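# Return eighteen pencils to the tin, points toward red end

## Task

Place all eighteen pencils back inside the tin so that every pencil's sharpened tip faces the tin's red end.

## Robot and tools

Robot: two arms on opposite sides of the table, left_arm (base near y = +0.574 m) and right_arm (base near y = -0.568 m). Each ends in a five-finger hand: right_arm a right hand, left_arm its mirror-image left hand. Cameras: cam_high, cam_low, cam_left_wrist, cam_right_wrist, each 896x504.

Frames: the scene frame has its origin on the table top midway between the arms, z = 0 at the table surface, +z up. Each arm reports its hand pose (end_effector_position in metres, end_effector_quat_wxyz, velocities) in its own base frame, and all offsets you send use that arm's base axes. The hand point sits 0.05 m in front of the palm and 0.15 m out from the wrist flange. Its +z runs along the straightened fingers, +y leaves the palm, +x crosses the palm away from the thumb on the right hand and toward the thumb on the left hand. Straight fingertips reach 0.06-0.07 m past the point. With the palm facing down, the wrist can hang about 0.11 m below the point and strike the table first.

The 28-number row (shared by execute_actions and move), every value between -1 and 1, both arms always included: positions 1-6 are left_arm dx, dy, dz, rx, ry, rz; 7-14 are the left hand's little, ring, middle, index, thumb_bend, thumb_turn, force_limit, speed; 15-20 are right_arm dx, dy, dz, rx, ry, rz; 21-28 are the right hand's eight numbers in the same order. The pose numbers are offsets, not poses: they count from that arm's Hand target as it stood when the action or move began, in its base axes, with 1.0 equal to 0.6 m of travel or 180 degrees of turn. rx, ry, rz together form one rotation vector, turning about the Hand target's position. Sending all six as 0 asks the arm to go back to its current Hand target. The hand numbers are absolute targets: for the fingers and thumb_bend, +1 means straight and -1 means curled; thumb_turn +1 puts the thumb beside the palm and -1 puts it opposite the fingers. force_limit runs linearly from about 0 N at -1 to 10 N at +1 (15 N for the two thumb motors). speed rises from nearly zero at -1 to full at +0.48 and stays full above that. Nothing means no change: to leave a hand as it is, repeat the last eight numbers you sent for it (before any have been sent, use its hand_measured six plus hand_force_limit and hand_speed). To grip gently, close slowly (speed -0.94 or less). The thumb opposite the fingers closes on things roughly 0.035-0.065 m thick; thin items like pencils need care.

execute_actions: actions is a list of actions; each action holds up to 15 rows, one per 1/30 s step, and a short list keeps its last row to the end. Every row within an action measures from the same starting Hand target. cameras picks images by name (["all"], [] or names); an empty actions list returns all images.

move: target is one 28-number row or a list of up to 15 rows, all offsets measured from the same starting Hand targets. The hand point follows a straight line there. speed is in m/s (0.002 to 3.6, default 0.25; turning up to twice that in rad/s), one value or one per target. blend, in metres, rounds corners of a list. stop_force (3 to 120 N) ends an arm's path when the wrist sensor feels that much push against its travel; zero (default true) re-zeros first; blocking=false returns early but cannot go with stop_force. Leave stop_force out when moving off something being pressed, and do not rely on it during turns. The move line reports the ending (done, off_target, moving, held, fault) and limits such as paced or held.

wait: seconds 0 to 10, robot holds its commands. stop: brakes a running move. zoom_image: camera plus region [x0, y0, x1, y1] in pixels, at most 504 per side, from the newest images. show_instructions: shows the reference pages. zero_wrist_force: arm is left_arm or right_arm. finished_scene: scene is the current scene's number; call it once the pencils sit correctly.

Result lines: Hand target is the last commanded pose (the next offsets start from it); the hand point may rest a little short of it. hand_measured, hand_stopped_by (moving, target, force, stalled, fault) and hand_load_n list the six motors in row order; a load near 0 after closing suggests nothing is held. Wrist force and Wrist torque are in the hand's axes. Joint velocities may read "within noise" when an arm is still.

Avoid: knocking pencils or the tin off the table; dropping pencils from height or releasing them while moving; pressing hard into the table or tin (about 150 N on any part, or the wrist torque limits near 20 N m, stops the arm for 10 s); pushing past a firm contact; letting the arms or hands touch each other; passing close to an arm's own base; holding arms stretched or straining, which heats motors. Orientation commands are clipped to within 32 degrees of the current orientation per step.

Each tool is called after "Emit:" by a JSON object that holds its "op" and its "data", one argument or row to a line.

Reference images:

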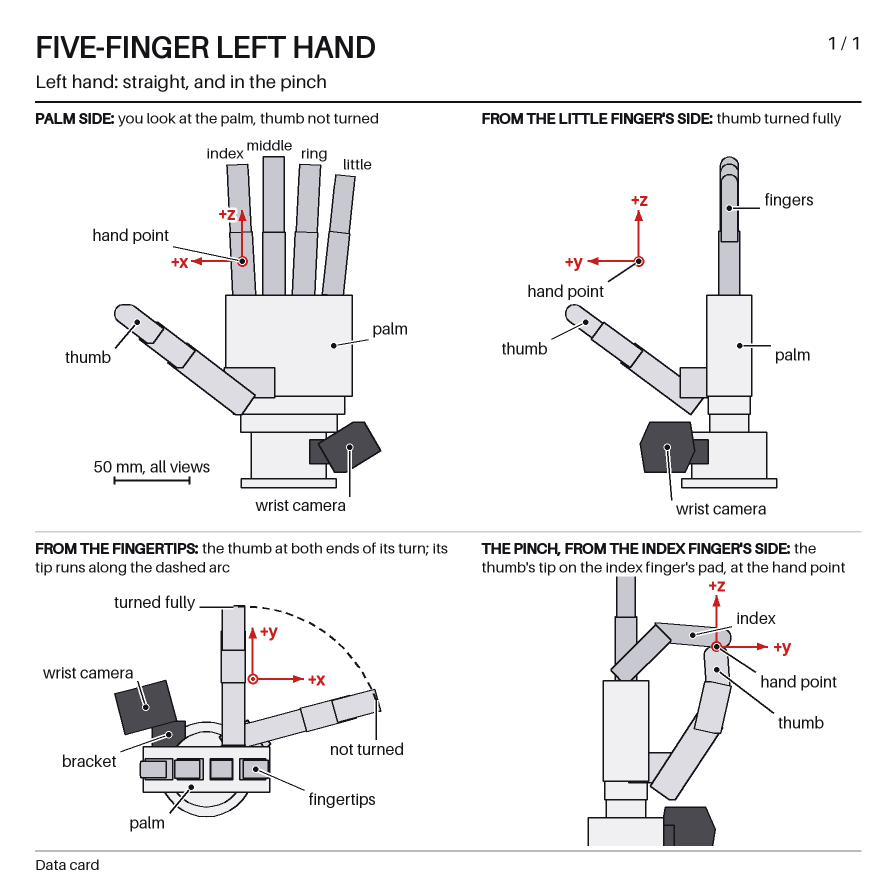

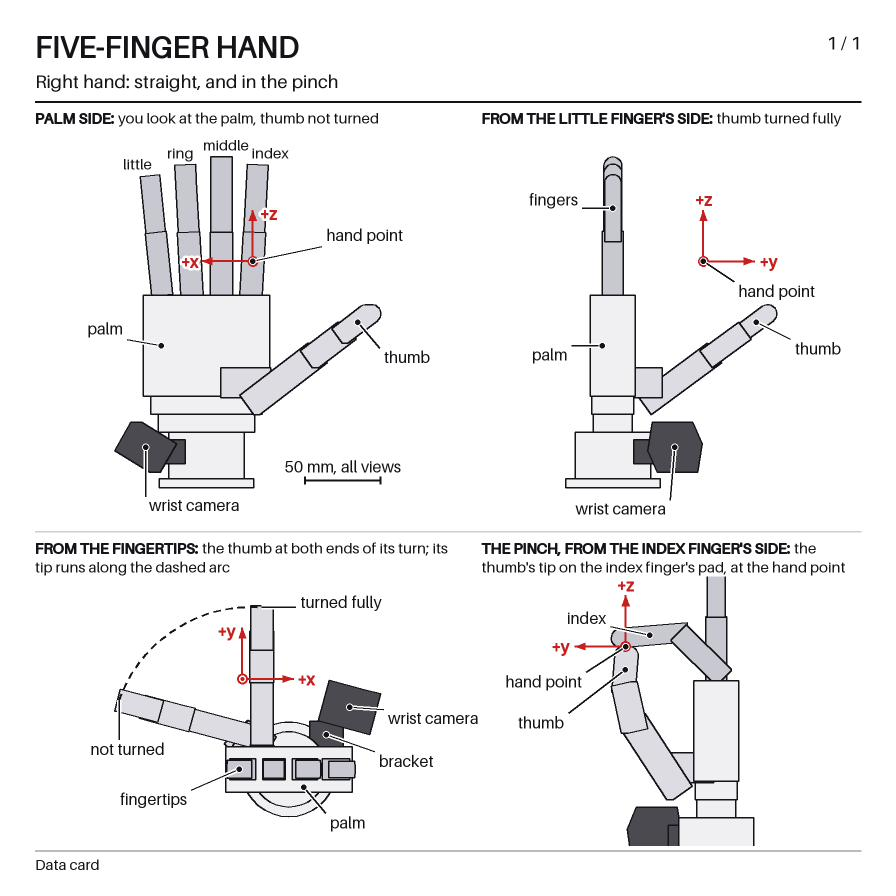

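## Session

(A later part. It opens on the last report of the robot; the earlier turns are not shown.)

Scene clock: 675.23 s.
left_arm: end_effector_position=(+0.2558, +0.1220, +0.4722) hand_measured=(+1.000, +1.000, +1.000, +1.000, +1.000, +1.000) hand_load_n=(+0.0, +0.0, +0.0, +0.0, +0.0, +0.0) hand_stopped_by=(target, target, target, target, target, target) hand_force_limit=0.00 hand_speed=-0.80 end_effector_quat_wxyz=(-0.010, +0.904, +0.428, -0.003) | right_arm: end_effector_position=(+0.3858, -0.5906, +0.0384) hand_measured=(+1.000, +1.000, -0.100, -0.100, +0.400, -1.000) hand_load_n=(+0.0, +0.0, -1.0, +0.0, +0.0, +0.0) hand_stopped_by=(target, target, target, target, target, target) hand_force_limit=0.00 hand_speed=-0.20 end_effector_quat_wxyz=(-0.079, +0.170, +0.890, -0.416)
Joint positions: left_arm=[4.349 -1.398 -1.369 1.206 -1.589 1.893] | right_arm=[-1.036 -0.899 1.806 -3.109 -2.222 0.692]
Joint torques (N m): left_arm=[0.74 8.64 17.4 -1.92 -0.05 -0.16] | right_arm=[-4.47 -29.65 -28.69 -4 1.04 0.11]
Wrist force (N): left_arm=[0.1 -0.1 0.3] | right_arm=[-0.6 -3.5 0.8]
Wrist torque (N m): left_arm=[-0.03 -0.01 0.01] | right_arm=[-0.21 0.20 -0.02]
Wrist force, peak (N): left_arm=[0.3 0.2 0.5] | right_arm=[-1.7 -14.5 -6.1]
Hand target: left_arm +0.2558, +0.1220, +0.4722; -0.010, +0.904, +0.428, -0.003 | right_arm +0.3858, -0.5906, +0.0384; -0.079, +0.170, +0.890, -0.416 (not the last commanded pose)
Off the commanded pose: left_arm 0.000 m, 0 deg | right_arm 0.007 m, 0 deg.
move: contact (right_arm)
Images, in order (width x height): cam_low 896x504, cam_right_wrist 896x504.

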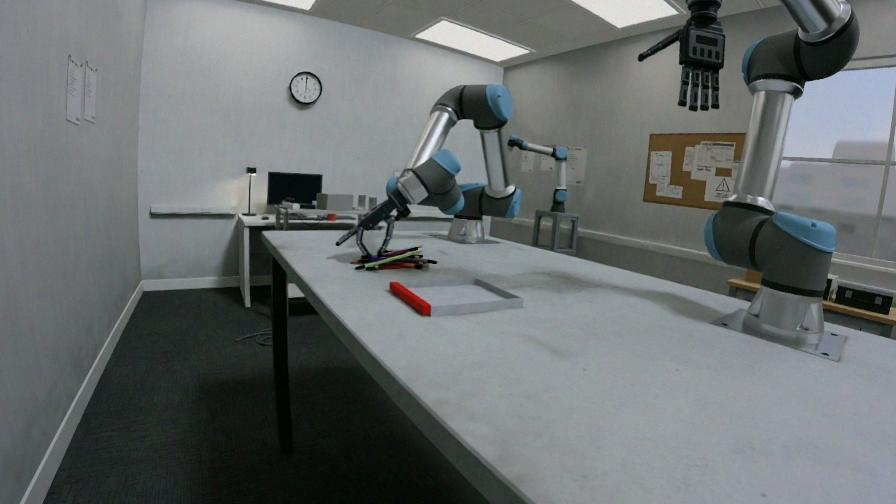

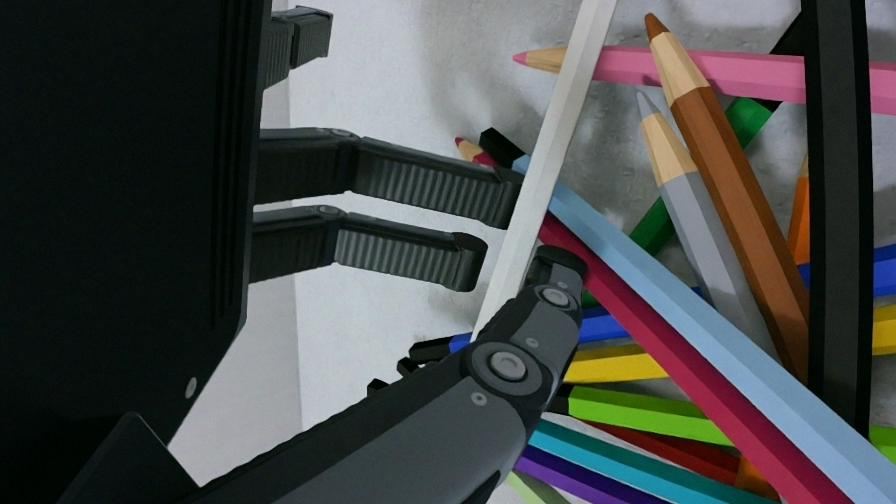

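Emit:
{"op": "move", "data": {
  "target": [
    [0,0,0,0,0,0,1,1,1,1,1,1,0,-0.8, 0,0,0.015,0,0,0,1,1,-0.1,-0.1,0.4,-1,0,-0.2],
    [0,0,0,0,0,0,1,1,1,1,1,1,0,-0.8, 0.0155,-0.0062,0.015,0,0,0,1,1,-0.1,-0.1,0.4,-1,0,-0.2],
    [0,0,0,0,0,0,1,1,1,1,1,1,0,-0.8, 0.0155,-0.0062,-0.014,0,0,0,1,1,-0.1,-0.1,0.4,-1,0,-0.2]
  ],
  "speed": 0.06,
  "stop_force": 6,
  "cameras": ["cam_right_wrist","cam_low"]
}}

Emit:
{"op": "zoom_image", "data": {
  "camera": "cam_low",
  "region": [330, 180, 450, 290]
}}

Scene clock: 689.97 s.
left_arm: end_effector_position=(+0.2558, +0.1220, +0.4722) hand_measured=(+1.000, +1.000, +1.000, +1.000, +1.000, +1.000) hand_load_n=(+0.0, +0.0, +0.0, +0.0, -0.5, +0.0) hand_stopped_by=(target, target, target, target, target, target) hand_force_limit=0.00 hand_speed=-0.80 end_effector_quat_wxyz=(-0.010, +0.904, +0.428, -0.003) | right_arm: end_effector_position=(+0.3950, -0.5942, +0.0318) hand_measured=(+1.000, +1.000, -0.100, -0.100, +0.400, -1.000) hand_load_n=(+0.0, +0.0, +0.0, +0.0, -2.0, -0.5) hand_stopped_by=(target, target, target, target, target, target) hand_force_limit=0.00 hand_speed=-0.20 end_effector_quat_wxyz=(-0.079, +0.170, +0.890, -0.416)
Joint positions: left_arm=[4.349 -1.398 -1.369 1.206 -1.589 1.893] | right_arm=[-1.026 -0.874 1.779 -3.101 -2.228 0.703]
Joint torques (N m): left_arm=[0.96 7.76 16.85 -1.74 -0.04 -0.2] | right_arm=[5.94 -28.06 -16.82 -3.34 -2.08 -0.03]
Wrist force (N): left_arm=[0.2 -0.1 0.0] | right_arm=[-0.9 -7.5 -2.4]
Wrist torque (N m): left_arm=[-0.01 -0.02 0.01] | right_arm=[-0.52 0.22 -0.06]
Wrist force, peak (N): left_arm=[0.2 0.1 0.5] | right_arm=[-0.7 -17.6 -11.2]
Hand target: left_arm +0.2558, +0.1220, +0.4722; -0.010, +0.904, +0.428, -0.003 | right_arm +0.3951, -0.5943, +0.0318; -0.079, +0.170, +0.890, -0.416 (not the last commanded pose)
Off the commanded pose: left_arm 0.000 m, 0 deg | right_arm 0.002 m, 0 deg.
move: contact (right_arm); path passed 2 of 3 targets
Images, in order (width x height): cam_low 896x504, cam_right_wrist 896x504.

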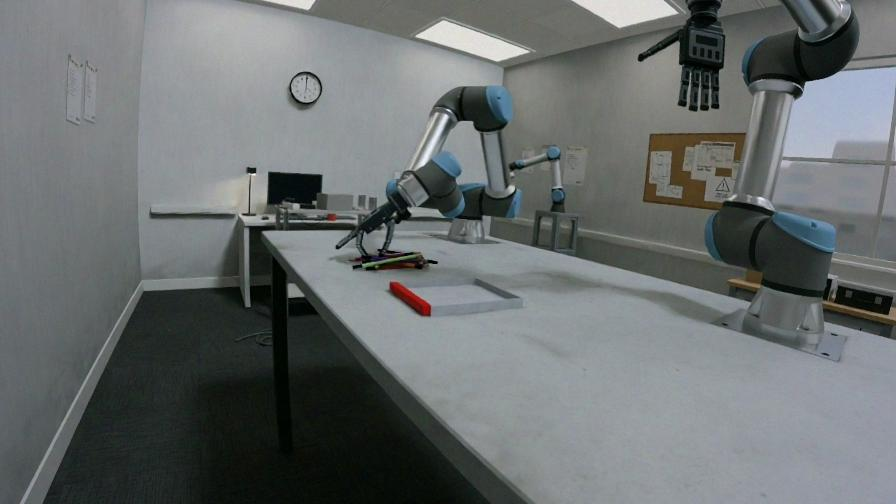

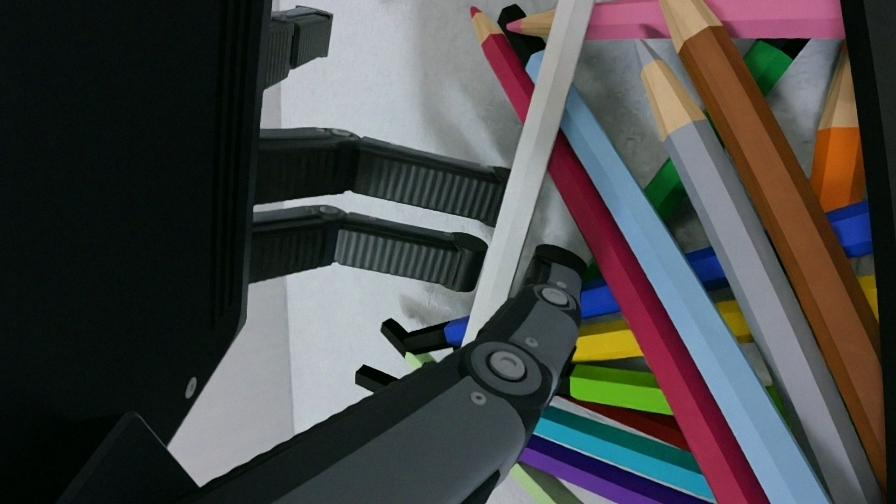

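Scaled by 4.200 from the camera's 896x504 image, which has a finer 1280x720 frame.

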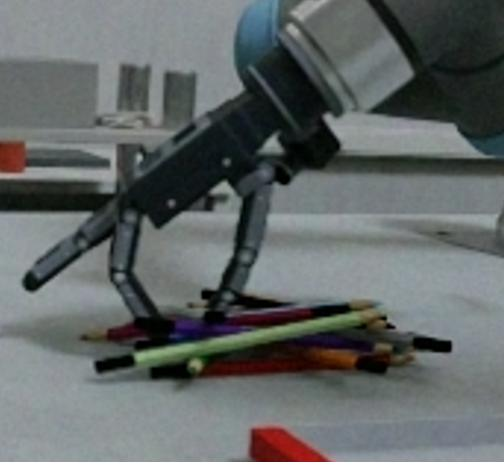

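Emit:
{"op": "move", "data": {
  "target": [0,0,0,0,0,0,1,1,1,1,1,1,0,-0.8, 0,0,0,0,0,0,1,1,-0.7,-0.7,0.4,-1,-0.4,-0.9],
  "cameras": ["cam_right_wrist"]
}}

Scene clock: 696.83 s.
left_arm: end_effector_position=(+0.2558, +0.1220, +0.4722) hand_measured=(+1.000, +1.000, +1.000, +1.000, +1.000, +1.000) hand_load_n=(+0.0, +0.0, +0.0, +0.0, +0.0, +0.0) hand_stopped_by=(target, target, target, target, target, target) hand_force_limit=0.00 hand_speed=-0.80 end_effector_quat_wxyz=(-0.010, +0.904, +0.428, -0.003) | right_arm: end_effector_position=(+0.3951, -0.5943, +0.0318) hand_measured=(+1.000, +1.000, -0.368, -0.700, +0.400, -1.000) hand_load_n=(+0.0, +0.0, +4.5, +0.0, +0.0, +0.0) hand_stopped_by=(target, target, force, target, target, target) hand_force_limit=-0.40 hand_speed=-0.90 end_effector_quat_wxyz=(-0.079, +0.170, +0.890, -0.416)
Joint positions: left_arm=[4.349 -1.398 -1.369 1.206 -1.589 1.893] | right_arm=[-1.026 -0.874 1.779 -3.101 -2.228 0.703]
Joint torques (N m): left_arm=[0.76 7.63 17.21 -1.7 -0.11 -0.11] | right_arm=[7.95 -28.13 -25.28 -1.85 -3.26 0.73]
Wrist force (N): left_arm=[-0.1 0.1 0.2] | right_arm=[-1.0 -7.7 -2.6]
Wrist torque (N m): left_arm=[0.00 0.02 -0.01] | right_arm=[-0.52 0.22 -0.07]
Wrist force, peak (N): left_arm=[0.4 0.0 0.4] | right_arm=[-1.2 -9.1 -3.3]
Hand target: left_arm +0.2558, +0.1220, +0.4722; -0.010, +0.904, +0.428, -0.003 | right_arm +0.3951, -0.5943, +0.0318; -0.079, +0.170, +0.890, -0.416
Off the commanded pose: left_arm 0.000 m, 0 deg | right_arm 0.000 m, 0 deg.
move: done
Images, in order (width x height): cam_right_wrist 896x504.

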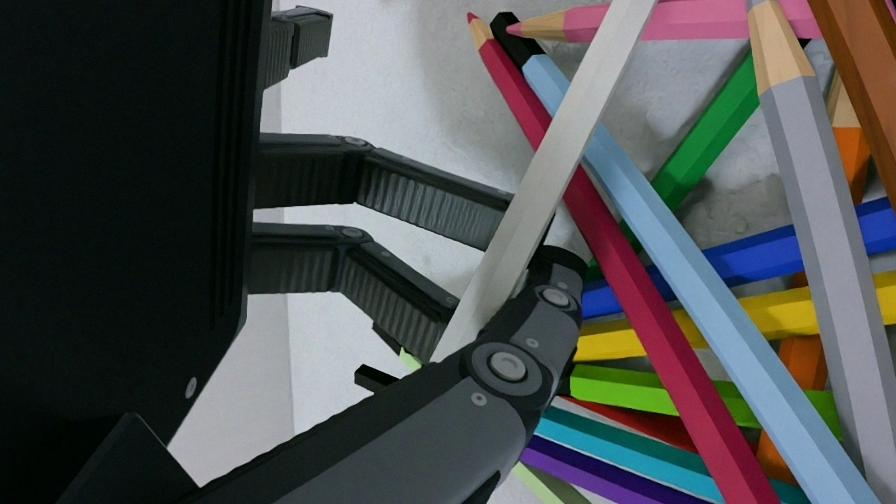

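Emit:
{"op": "move", "data": {
  "target": [
    [0,0,0,0,0,0,1,1,1,1,1,1,0,-0.8, 0,0,0,0,0,0,1,1,0.1,0.1,0.4,-1,-0.4,-0.5],
    [0,0,0,0,0,0,1,1,1,1,1,1,0,-0.8, 0,0,0.0833,-0.0775,0.0307,0,1,1,0.1,0.1,0.4,-1,-0.4,-0.5]
  ],
  "speed": 0.1,
  "cameras": ["cam_right_wrist","cam_low"]
}}

Emit:
{"op": "zoom_image", "data": {
  "camera": "cam_low",
  "region": [330, 180, 450, 290]
}}

Scene clock: 773.57 s.
left_arm: end_effector_position=(+0.2558, +0.1220, +0.4722) hand_measured=(+1.000, +1.000, +1.000, +1.000, +1.000, +1.000) hand_load_n=(+0.0, +0.0, +0.0, +0.0, +0.0, +0.0) hand_stopped_by=(target, target, target, target, target, target) hand_force_limit=0.00 hand_speed=-0.80 end_effector_quat_wxyz=(-0.010, +0.904, +0.428, -0.003) | right_arm: end_effector_position=(+0.3952, -0.5942, +0.0817) hand_measured=(+1.000, +1.000, +0.100, +0.100, +0.400, -1.000) hand_load_n=(+0.0, +0.0, +0.0, +0.0, +0.0, +0.0) hand_stopped_by=(target, target, target, target, target, target) hand_force_limit=-0.40 hand_speed=-0.50 end_effector_quat_wxyz=(-0.101, +0.158, +0.828, -0.528)
Joint positions: left_arm=[4.349 -1.398 -1.369 1.206 -1.589 1.893] | right_arm=[-0.959 -0.85 1.788 -3.377 -2.43 0.57]
Joint torques (N m): left_arm=[0.7 7.65 17.41 -1.48 -0.13 -0.13] | right_arm=[-9.43 -48.32 -13.31 -2.65 0.84 -0.75]
Wrist force (N): left_arm=[0.0 0.0 0.1] | right_arm=[-1.3 -1.9 2.5]
Wrist torque (N m): left_arm=[-0.01 0.00 0.00] | right_arm=[-0.25 0.29 0.11]
Wrist force, peak (N): left_arm=[0.3 0.2 0.3] | right_arm=[-1.4 -9.0 -3.1]
Hand target: left_arm +0.2558, +0.1220, +0.4722; -0.010, +0.904, +0.428, -0.003 | right_arm +0.3951, -0.5943, +0.0818; -0.101, +0.158, +0.828, -0.528
Off the commanded pose: left_arm 0.000 m, 0 deg | right_arm 0.000 m, 0 deg.
move: done
Images, in order (width x height): cam_low 896x504, cam_right_wrist 896x504.

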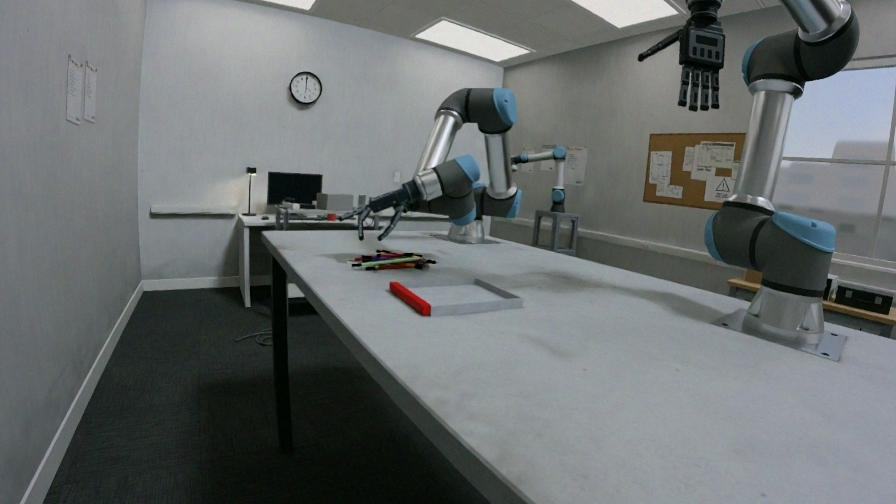

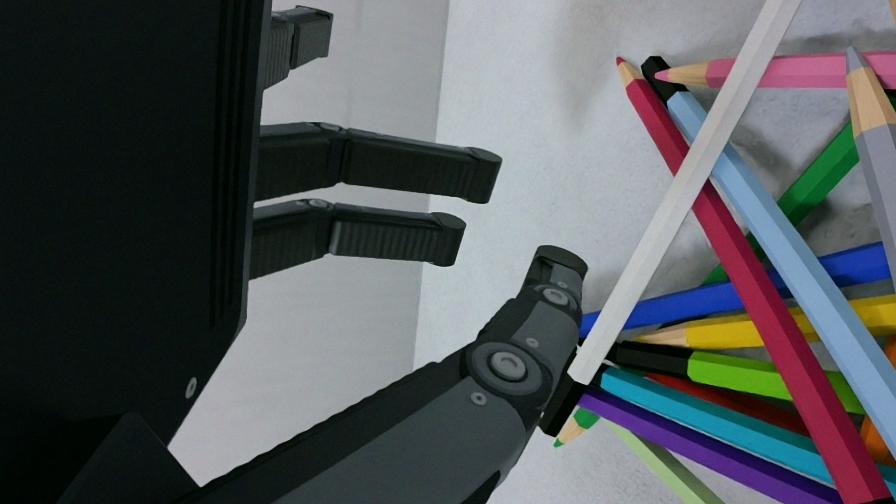

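Scaled by 4.200 from the camera's 896x504 image, which has a finer 1280x720 frame.

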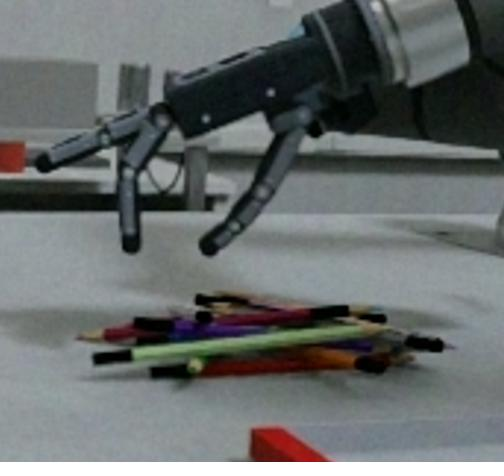

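Emit:
{"op": "move", "data": {
  "target": [0,0,0,0,0,0,1,1,1,1,1,1,0,-0.8, 0.0022,0.0417,-0.058,0,0,0,1,1,0.15,0.15,0.15,-1,-0.4,-0.5],
  "speed": 0.1,
  "cameras": ["cam_right_wrist","cam_low"]
}}

Emit:
{"op": "zoom_image", "data": {
  "camera": "cam_low",
  "region": [330, 180, 450, 290]
}}

Scene clock: 816.30 s.
left_arm: end_effector_position=(+0.2558, +0.1220, +0.4722) hand_measured=(+1.000, +1.000, +1.000, +1.000, +1.000, +1.000) hand_load_n=(+0.0, +0.0, +0.0, +0.0, +0.0, +0.0) hand_stopped_by=(target, target, target, target, target, target) hand_force_limit=0.00 hand_speed=-0.80 end_effector_quat_wxyz=(-0.010, +0.904, +0.428, -0.003) | right_arm: end_effector_position=(+0.3963, -0.5692, +0.0469) hand_measured=(+1.000, +1.000, +0.150, +0.150, +0.150, -1.000) hand_load_n=(+0.0, +0.0, +0.0, +0.0, +0.0, +0.0) hand_stopped_by=(target, target, target, target, target, target) hand_force_limit=-0.40 hand_speed=-0.50 end_effector_quat_wxyz=(-0.101, +0.158, +0.828, -0.528)
Joint positions: left_arm=[4.349 -1.398 -1.369 1.206 -1.589 1.893] | right_arm=[-0.931 -0.806 1.84 -3.451 -2.451 0.598]
Joint torques (N m): left_arm=[0.42 7.74 17.62 -1.48 -0.13 -0.08] | right_arm=[-10.34 -47.25 -27.08 0.07 2.17 -0.91]
Wrist force (N): left_arm=[-0.2 0.0 0.3] | right_arm=[-1.3 -1.8 2.6]
Wrist torque (N m): left_arm=[-0.01 0.04 -0.01] | right_arm=[-0.22 0.27 -0.01]
Wrist force, peak (N): left_arm=[0.1 0.3 0.4] | right_arm=[-1.5 -3.4 3.0]
Hand target: left_arm +0.2558, +0.1220, +0.4722; -0.010, +0.904, +0.428, -0.003 | right_arm +0.3964, -0.5692, +0.0470; -0.101, +0.158, +0.828, -0.528
Off the commanded pose: left_arm 0.000 m, 0 deg | right_arm 0.000 m, 0 deg.
move: done
Images, in order (width x height): cam_low 896x504, cam_right_wrist 896x504.

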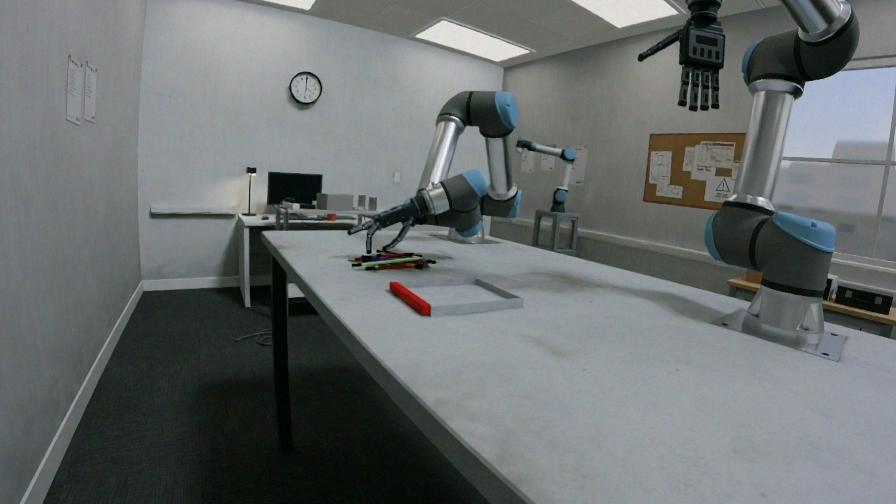

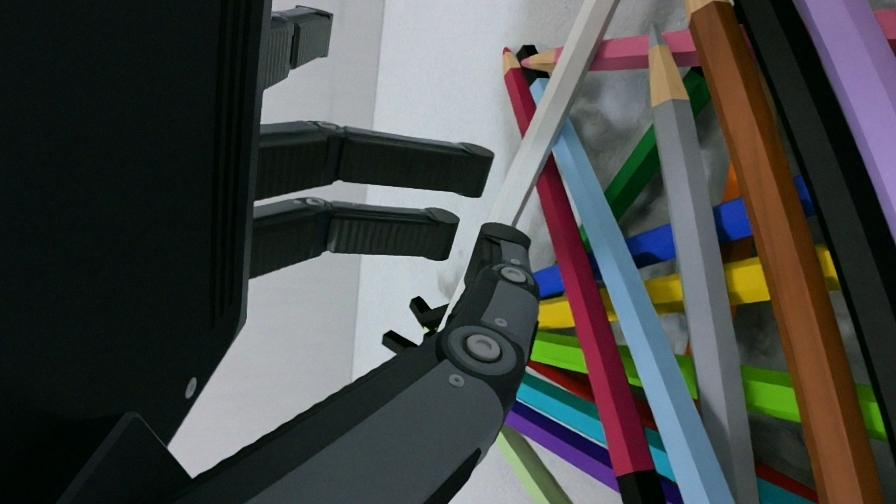

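Scaled by 4.200 from the camera's 896x504 image, which has a finer 1280x720 frame.

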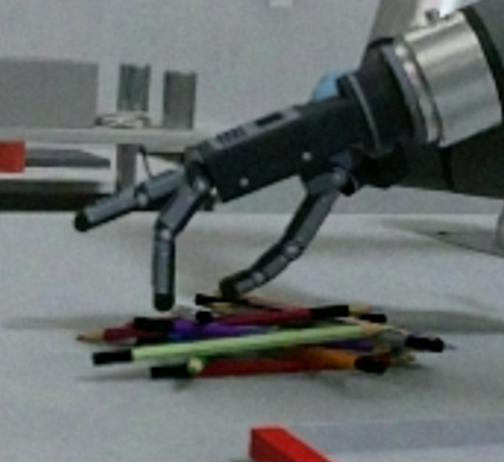

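Emit:
{"op": "move", "data": {
  "target": [
    [0,0,0,0,0,0,1,1,1,1,1,1,0,-0.8, 0,0,0.08,0,0,0,1,1,0.15,0.15,0.15,-1,-0.4,-0.5],
    [0,0,0,0,0,0,1,1,1,1,1,1,0,-0.8, 0.0,0.3,0.08,0,0,0,1,1,0.15,0.15,0.15,-1,-0.4,-0.5],
    [0,0,0,0,0,0,1,1,1,1,1,1,0,-0.8, 0.0,0.3333,-0.01,0,0,0,1,1,0.15,0.15,0.15,-1,-0.4,-0.5]
  ],
  "speed": [0.2, 0.25, 0.1],
  "blend": [0.03,0.03,0],
  "cameras": ["cam_right_wrist","cam_low"]
}}

Emit:
{"op": "move", "data": {
  "target": [0,0,0,0,0,0,1,1,1,1,1,1,0,-0.8, 0,0,-0.07,0,0,0,1,1,0.15,0.15,0.15,-1,-0.4,-0.5],
  "speed": 0.015,
  "stop_force": 3,
  "cameras": ["cam_right_wrist","cam_low"]
}}

Scene clock: 893.90 s.
left_arm: end_effector_position=(+0.2558, +0.1220, +0.4722) hand_measured=(+1.000, +1.000, +1.000, +1.000, +1.000, +1.000) hand_load_n=(+0.0, +0.0, +0.0, +0.0, +0.0, +0.0) hand_stopped_by=(target, target, target, target, target, target) hand_force_limit=0.00 hand_speed=-0.80 end_effector_quat_wxyz=(-0.010, +0.904, +0.428, -0.003) | right_arm: end_effector_position=(+0.3963, -0.3692, +0.0410) hand_measured=(+1.000, +1.000, +0.150, +0.150, +0.150, -1.000) hand_load_n=(+0.0, +0.0, +0.0, +0.0, +0.0, +0.0) hand_stopped_by=(target, target, target, target, target, target) hand_force_limit=-0.40 hand_speed=-0.50 end_effector_quat_wxyz=(-0.101, +0.158, +0.828, -0.528)
Joint positions: left_arm=[4.349 -1.398 -1.369 1.206 -1.589 1.893] | right_arm=[-0.653 -0.992 2.209 -3.319 -2.631 0.978]
Joint torques (N m): left_arm=[0.28 8.03 17.07 -1.39 -0.06 -0.12] | right_arm=[-10.66 -25.13 -24.33 -0.83 1.22 0.6]
Wrist force (N): left_arm=[0.1 0.2 0.1] | right_arm=[-1.1 -1.0 2.8]
Wrist torque (N m): left_arm=[0.02 -0.01 0.01] | right_arm=[-0.10 0.31 0.05]
Wrist force, peak (N): left_arm=[0.1 0.2 0.5] | right_arm=[-1.7 -3.9 3.2]
Hand target: left_arm +0.2558, +0.1220, +0.4722; -0.010, +0.904, +0.428, -0.003 | right_arm +0.3964, -0.3693, +0.0410; -0.101, +0.158, +0.828, -0.528
Off the commanded pose: left_arm 0.000 m, 0 deg | right_arm 0.000 m, 0 deg.
move: done; blend cut to 0.024 m at target 1, 0.0288 m at target 2
Images, in order (width x height): cam_low 896x504, cam_right_wrist 896x504.

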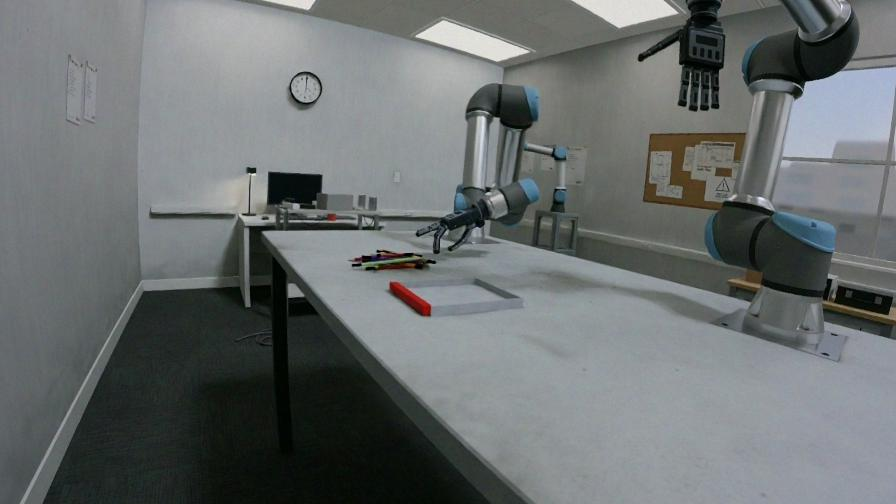

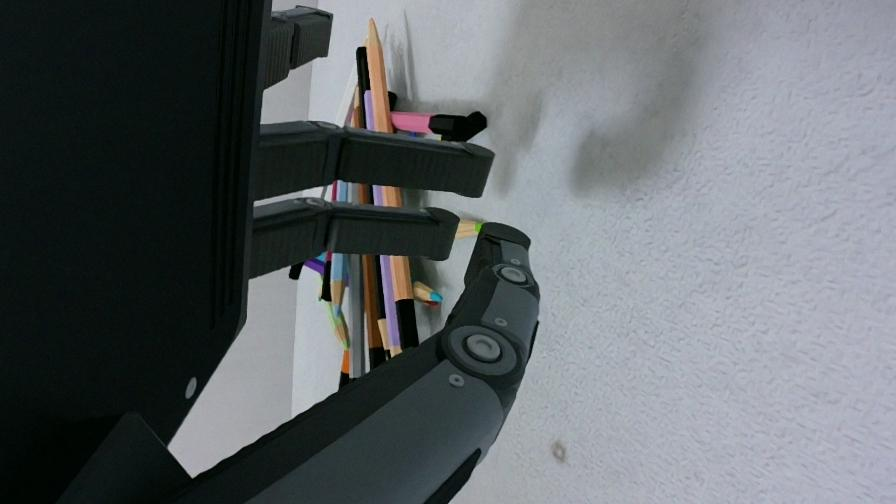

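Scene clock: 896.47 s.
left_arm: end_effector_position=(+0.2558, +0.1220, +0.4722) hand_measured=(+1.000, +1.000, +1.000, +1.000, +1.000, +1.000) hand_load_n=(+0.0, +0.0, +0.0, +0.0, +0.0, +0.0) hand_stopped_by=(target, target, target, target, target, target) hand_force_limit=0.00 hand_speed=-0.80 end_effector_quat_wxyz=(-0.010, +0.904, +0.428, -0.003) | right_arm: end_effector_position=(+0.3964, -0.3693, +0.0198) hand_measured=(+1.000, +1.000, +0.150, +0.150, +0.150, -1.000) hand_load_n=(+0.0, +0.0, +0.0, +0.5, +0.0, +0.0) hand_stopped_by=(target, target, target, target, target, target) hand_force_limit=-0.40 hand_speed=-0.50 end_effector_quat_wxyz=(-0.101, +0.158, +0.828, -0.528)
Joint positions: left_arm=[4.349 -1.398 -1.369 1.206 -1.589 1.893] | right_arm=[-0.654 -0.934 2.205 -3.374 -2.631 0.978]
Joint torques (N m): left_arm=[1.02 7.75 17.27 -1.32 -0.05 -0.15] | right_arm=[-8.83 -34.44 4 -3.72 1.33 0.29]
Wrist force (N): left_arm=[0.1 0.0 0.2] | right_arm=[-1.1 -1.2 2.7]
Wrist torque (N m): left_arm=[-0.01 -0.01 0.00] | right_arm=[-0.15 0.33 0.05]
Wrist force, peak (N): left_arm=[0.3 0.1 0.4] | right_arm=[-0.4 -9.5 -2.2]
Hand target: left_arm +0.2558, +0.1220, +0.4722; -0.010, +0.904, +0.428, -0.003 | right_arm +0.3964, -0.3693, +0.0198; -0.101, +0.158, +0.828, -0.528 (not the last commanded pose)
Off the commanded pose: left_arm 0.000 m, 0 deg | right_arm 0.021 m, 0 deg.
move: contact (right_arm)
Images, in order (width x height): cam_low 896x504, cam_right_wrist 896x504.

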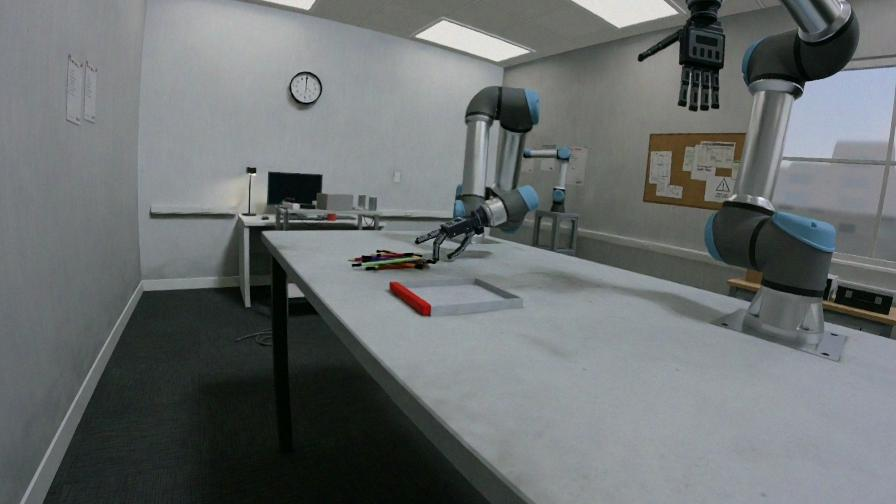

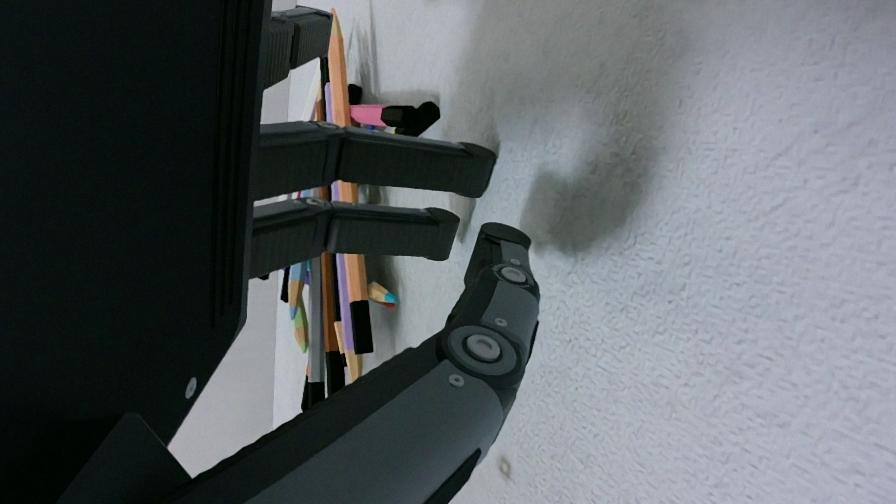

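Emit:
{"op": "move", "data": {
  "target": [
    [0,0,0,0,0,0,1,1,1,1,1,1,0,-0.8, 0,0,0.125,0,0,0,1,1,0.1,0.1,0.15,-1,-0.4,-0.5],
    [0,0,0,0,0,0,1,1,1,1,1,1,0,-0.8, 0.0063,-0.3168,0.125,0,0,0,1,1,0.1,0.1,0.15,-1,-0.4,-0.5],
    [0,0,0,0,0,0,1,1,1,1,1,1,0,-0.8, 0.0063,-0.3168,0.09,0,0,0,1,1,0.1,0.1,0.15,-1,-0.4,-0.5]
  ],
  "speed": [0.2, 0.25, 0.1],
  "blend": [0.03,0.02,0],
  "cameras": ["cam_right_wrist"]
}}

Scene clock: 921.23 s.
left_arm: end_effector_position=(+0.2558, +0.1220, +0.4722) hand_measured=(+1.000, +1.000, +1.000, +1.000, +1.000, +1.000) hand_load_n=(+0.0, +0.0, +0.0, +0.0, +0.0, -0.5) hand_stopped_by=(target, target, target, target, target, target) hand_force_limit=0.00 hand_speed=-0.80 end_effector_quat_wxyz=(-0.010, +0.904, +0.428, -0.003) | right_arm: end_effector_position=(+0.4002, -0.5593, +0.0738) hand_measured=(+1.000, +1.000, +0.100, +0.100, +0.150, -1.000) hand_load_n=(+0.0, +0.0, +0.0, +0.0, +0.0, +0.0) hand_stopped_by=(target, target, target, target, target, target) hand_force_limit=-0.40 hand_speed=-0.50 end_effector_quat_wxyz=(-0.101, +0.158, +0.828, -0.528)
Joint positions: left_arm=[4.349 -1.398 -1.369 1.206 -1.589 1.893] | right_arm=[-0.915 -0.87 1.856 -3.391 -2.463 0.615]
Joint torques (N m): left_arm=[0.93 8.18 17.24 -1.31 -0.12 -0.18] | right_arm=[-8.1 -34.5 -27.3 -1.52 -2.29 -0.04]
Wrist force (N): left_arm=[0.1 -0.1 0.0] | right_arm=[-1.2 -2.1 2.7]
Wrist torque (N m): left_arm=[-0.01 0.00 0.01] | right_arm=[-0.28 0.27 0.06]
Wrist force, peak (N): left_arm=[0.5 0.0 -0.2] | right_arm=[-1.9 -3.5 4.0]
Hand target: left_arm +0.2558, +0.1220, +0.4722; -0.010, +0.904, +0.428, -0.003 | right_arm +0.4002, -0.5593, +0.0738; -0.101, +0.158, +0.828, -0.528
Off the commanded pose: left_arm 0.000 m, 0 deg | right_arm 0.000 m, 0 deg.
move: done; blend cut to 0.0105 m at target 2
Images, in order (width x height): cam_right_wrist 896x504.

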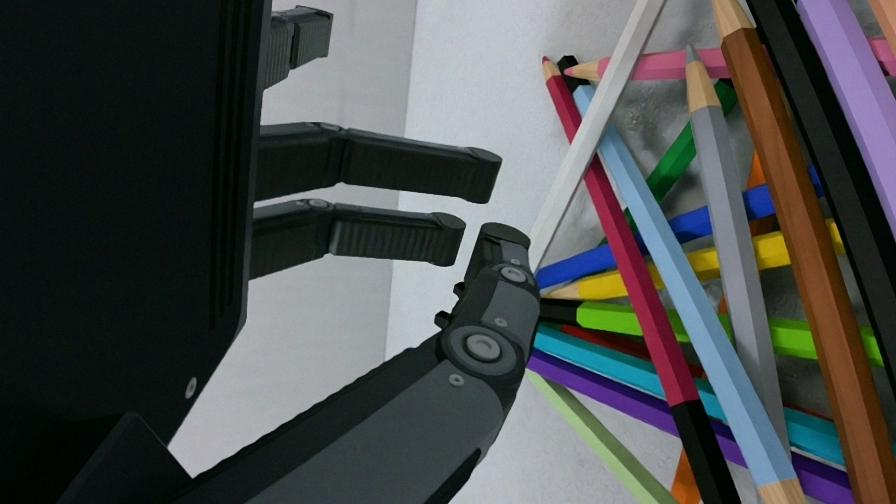

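Emit:
{"op": "move", "data": {
  "target": [0,0,0,0,0,0,1,1,1,1,1,1,0,-0.8, 0,0,-0.0467,0,0,0,1,1,0.1,0.1,0.15,-1,-0.4,-0.5],
  "speed": 0.05,
  "stop_force": 5,
  "cameras": ["cam_right_wrist","cam_low"]
}}

Emit:
{"op": "zoom_image", "data": {
  "camera": "cam_low",
  "region": [330, 180, 450, 290]
}}

Scene clock: 931.77 s.
left_arm: end_effector_position=(+0.2558, +0.1220, +0.4722) hand_measured=(+1.000, +1.000, +1.000, +1.000, +1.000, +1.000) hand_load_n=(+0.0, +0.0, +0.0, +0.0, +0.0, +0.0) hand_stopped_by=(target, target, target, target, target, target) hand_force_limit=0.00 hand_speed=-0.80 end_effector_quat_wxyz=(-0.010, +0.904, +0.428, -0.003) | right_arm: end_effector_position=(+0.4001, -0.5593, +0.0480) hand_measured=(+1.000, +1.000, +0.100, +0.100, +0.150, -1.000) hand_load_n=(+0.0, +0.0, +0.0, +0.0, +0.0, +0.0) hand_stopped_by=(target, target, target, target, target, target) hand_force_limit=-0.40 hand_speed=-0.50 end_effector_quat_wxyz=(-0.101, +0.158, +0.828, -0.528)
Joint positions: left_arm=[4.349 -1.398 -1.369 1.206 -1.589 1.893] | right_arm=[-0.915 -0.816 1.854 -3.443 -2.463 0.616]
Joint torques (N m): left_arm=[0.38 7.4 17 -1.12 -0.06 -0.12] | right_arm=[-3.19 -31.24 0.4 -4.02 0.36 -0.81]
Wrist force (N): left_arm=[0.1 0.1 -0.1] | right_arm=[-1.4 -2.7 2.6]
Wrist torque (N m): left_arm=[0.01 -0.02 0.00] | right_arm=[-0.27 0.27 0.04]
Wrist force, peak (N): left_arm=[0.3 0.2 0.4] | right_arm=[-2.7 -14.7 -0.8]
Hand target: left_arm +0.2558, +0.1220, +0.4722; -0.010, +0.904, +0.428, -0.003 | right_arm +0.4001, -0.5593, +0.0480; -0.101, +0.158, +0.828, -0.528 (not the last commanded pose)
Off the commanded pose: left_arm 0.000 m, 0 deg | right_arm 0.002 m, 0 deg.
move: contact (right_arm)
Images, in order (width x height): cam_low 896x504, cam_right_wrist 896x504.

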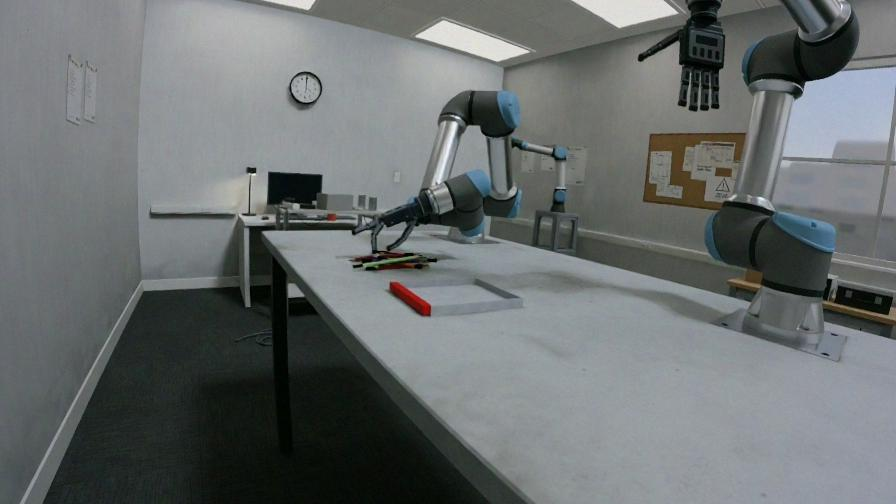

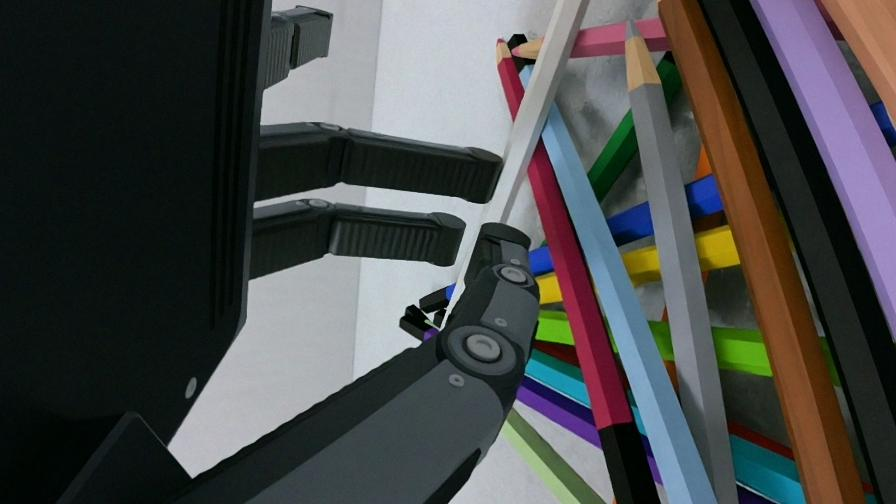

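Scaled by 4.200 from the camera's 896x504 image, which has a finer 1280x720 frame.

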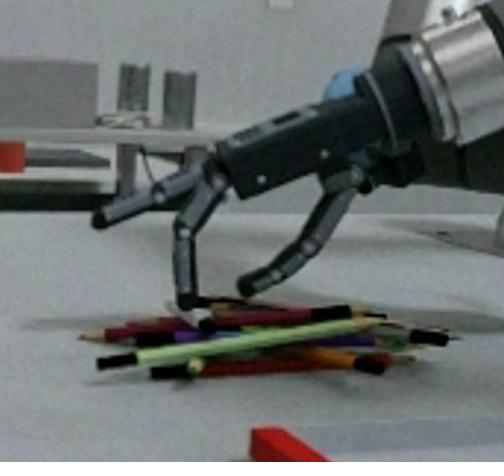

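Emit:
{"op": "move", "data": {
  "target": [
    [0,0,0,0,0,0,1,1,1,1,1,1,0,-0.8, 0,0,0.025,0,0,0,1,1,0.1,0.1,0.15,-1,-0.4,-0.5],
    [0,0,0,0,0,0,1,1,1,1,1,1,0,-0.8, -0.0102,-0.0255,0.025,0,0,0,1,1,0.1,0.1,0.15,-1,-0.4,-0.5],
    [0,0,0,0,0,0,1,1,1,1,1,1,0,-0.8, -0.0102,-0.0255,-0.0283,0,0,0,1,1,0.1,0.1,0.15,-1,-0.4,-0.5]
  ],
  "speed": [0.08,0.08,0.05],
  "stop_force": 5,
  "cameras": ["cam_right_wrist","cam_low"]
}}

Emit:
{"op": "zoom_image", "data": {
  "camera": "cam_low",
  "region": [330, 180, 450, 290]
}}

Scene clock: 995.63 s.
left_arm: end_effector_position=(+0.2558, +0.1220, +0.4722) hand_measured=(+1.000, +1.000, +1.000, +1.000, +1.000, +1.000) hand_load_n=(+0.0, +0.0, +0.0, +0.0, +0.0, +0.0) hand_stopped_by=(target, target, target, target, target, target) hand_force_limit=0.00 hand_speed=-0.80 end_effector_quat_wxyz=(-0.010, +0.904, +0.428, -0.003) | right_arm: end_effector_position=(+0.3940, -0.5746, +0.0316) hand_measured=(+1.000, +1.000, +0.100, +0.100, +0.148, -1.000) hand_load_n=(+0.0, +0.0, +0.0, +0.0, -3.5, -1.0) hand_stopped_by=(target, target, target, target, target, target) hand_force_limit=-0.40 hand_speed=-0.50 end_effector_quat_wxyz=(-0.101, +0.158, +0.828, -0.528)
Joint positions: left_arm=[4.349 -1.398 -1.369 1.206 -1.589 1.893] | right_arm=[-0.94 -0.77 1.829 -3.484 -2.444 0.589]
Joint torques (N m): left_arm=[0.91 7.36 17.27 -1.13 -0.18 -0.1] | right_arm=[-2.61 -29.51 2.06 -3.18 2.2 0.69]
Wrist force (N): left_arm=[0.2 0.1 -0.1] | right_arm=[-0.9 -6.3 1.1]
Wrist torque (N m): left_arm=[0.01 -0.02 0.01] | right_arm=[-0.37 0.28 0.01]
Wrist force, peak (N): left_arm=[0.0 0.2 0.5] | right_arm=[-1.2 -11.9 -1.5]
Hand target: left_arm +0.2558, +0.1220, +0.4722; -0.010, +0.904, +0.428, -0.003 | right_arm +0.3940, -0.5746, +0.0316; -0.101, +0.158, +0.828, -0.528 (not the last commanded pose)
Off the commanded pose: left_arm 0.000 m, 0 deg | right_arm 0.001 m, 0 deg.
move: contact (right_arm)
Images, in order (width x height): cam_low 896x504, cam_right_wrist 896x504.

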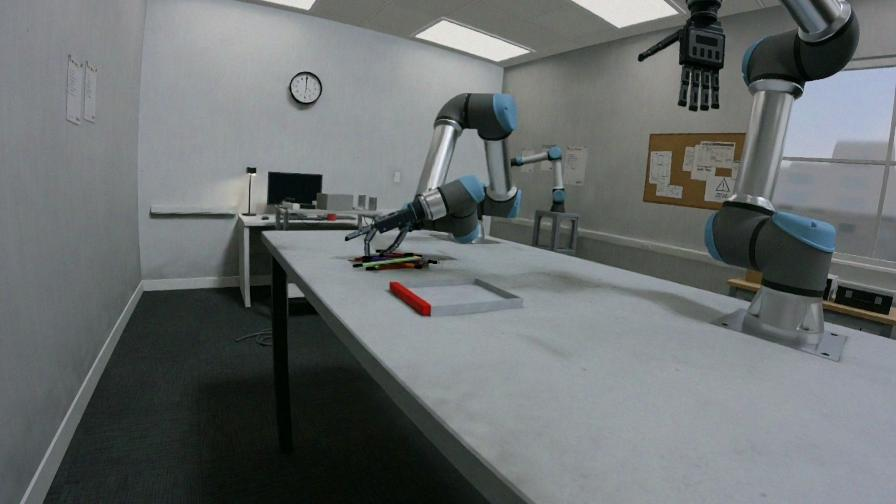

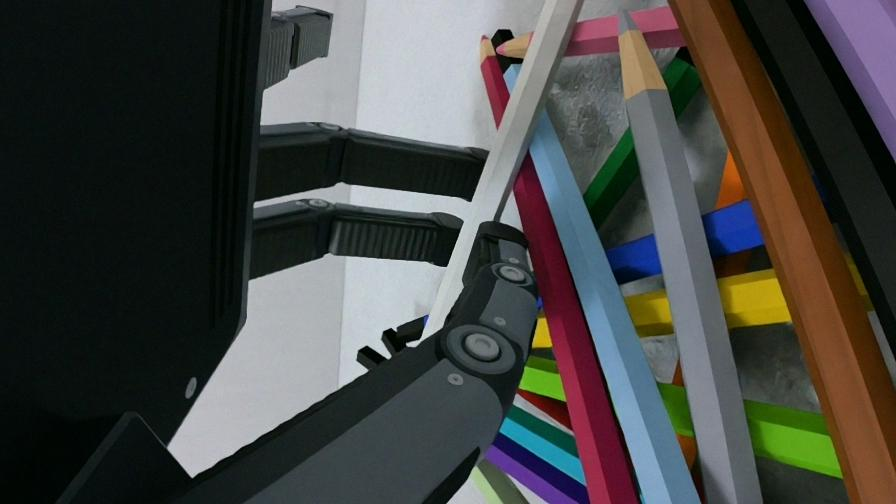

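Scaled by 4.200 from the camera's 896x504 image, which has a finer 1280x720 frame.

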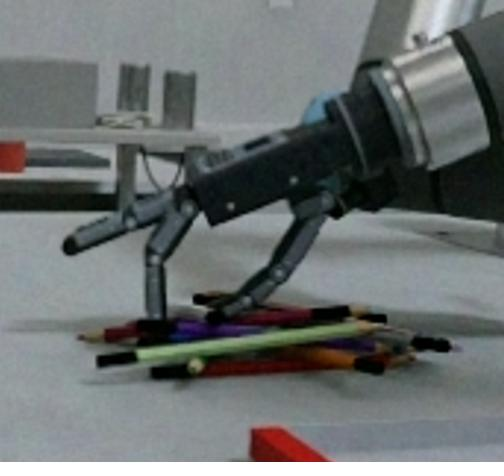

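Emit:
{"op": "move", "data": {
  "target": [0,0,0,0,0,0,1,1,1,1,1,1,0,-0.8, 0,0,0,0,0,0,1,1,-0.6,-0.6,0.15,-1,-0.75,-0.92],
  "cameras": ["cam_right_wrist","cam_low"]
}}

Emit:
{"op": "zoom_image", "data": {
  "camera": "cam_low",
  "region": [330, 180, 450, 290]
}}

Scene clock: 1002.67 s.
left_arm: end_effector_position=(+0.2558, +0.1220, +0.4722) hand_measured=(+1.000, +1.000, +1.000, +1.000, +1.000, +1.000) hand_load_n=(+0.0, +0.0, +0.0, +0.0, +0.0, +0.0) hand_stopped_by=(target, target, target, target, target, target) hand_force_limit=0.00 hand_speed=-0.80 end_effector_quat_wxyz=(-0.010, +0.904, +0.428, -0.003) | right_arm: end_effector_position=(+0.3940, -0.5746, +0.0316) hand_measured=(+1.000, +1.000, -0.138, -0.146, +0.150, -1.000) hand_load_n=(+0.0, +0.0, +2.0, +2.0, -1.5, -0.5) hand_stopped_by=(target, target, force, force, target, target) hand_force_limit=-0.75 hand_speed=-0.92 end_effector_quat_wxyz=(-0.101, +0.158, +0.828, -0.528)
Joint positions: left_arm=[4.349 -1.398 -1.369 1.206 -1.589 1.893] | right_arm=[-0.94 -0.77 1.829 -3.484 -2.444 0.589]
Joint torques (N m): left_arm=[0.56 7.35 17.77 -0.99 -0.08 -0.13] | right_arm=[-6.04 -30.7 1.62 -3.09 2.14 0.83]
Wrist force (N): left_arm=[0.1 -0.1 0.0] | right_arm=[-1.5 -5.6 1.7]
Wrist torque (N m): left_arm=[-0.01 -0.02 0.01] | right_arm=[-0.33 0.31 -0.01]
Wrist force, peak (N): left_arm=[0.1 0.1 0.4] | right_arm=[-1.6 -7.1 0.9]
Hand target: left_arm +0.2558, +0.1220, +0.4722; -0.010, +0.904, +0.428, -0.003 | right_arm +0.3940, -0.5746, +0.0316; -0.101, +0.158, +0.828, -0.528
Off the commanded pose: left_arm 0.000 m, 0 deg | right_arm 0.000 m, 0 deg.
move: done
Images, in order (width x height): cam_low 896x504, cam_right_wrist 896x504.

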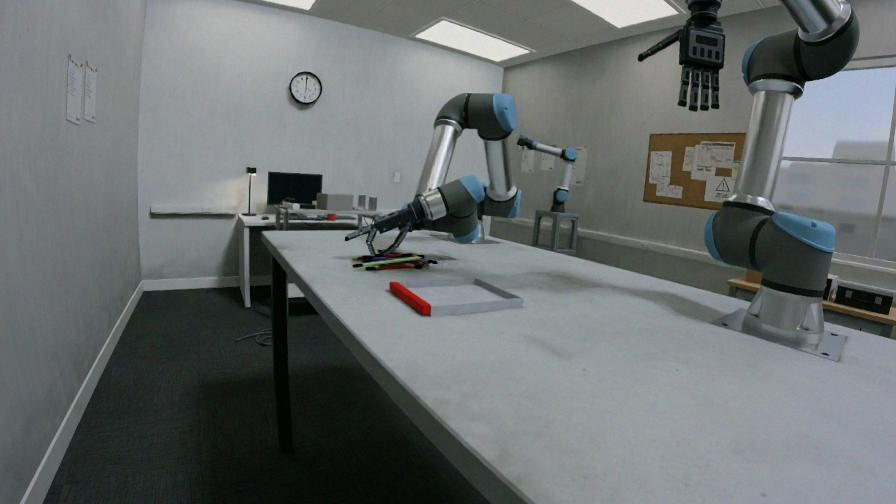

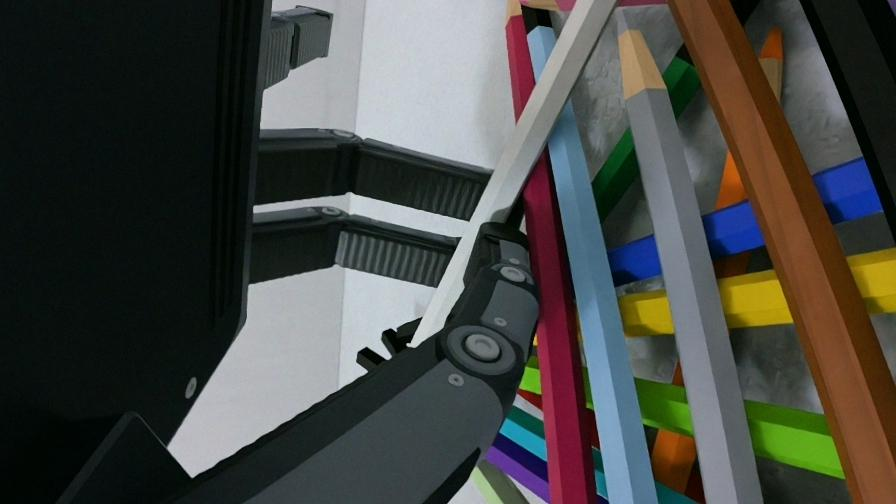

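Scaled by 4.200 from the camera's 896x504 image, which has a finer 1280x720 frame.

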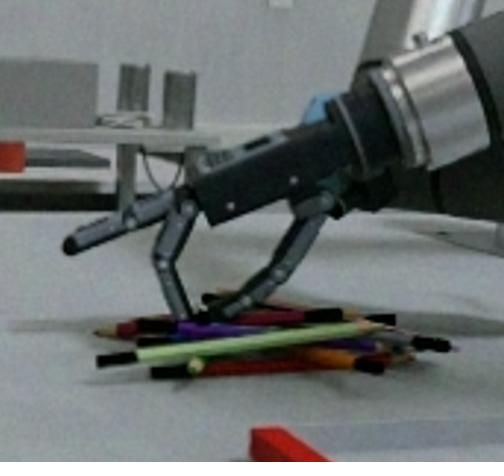

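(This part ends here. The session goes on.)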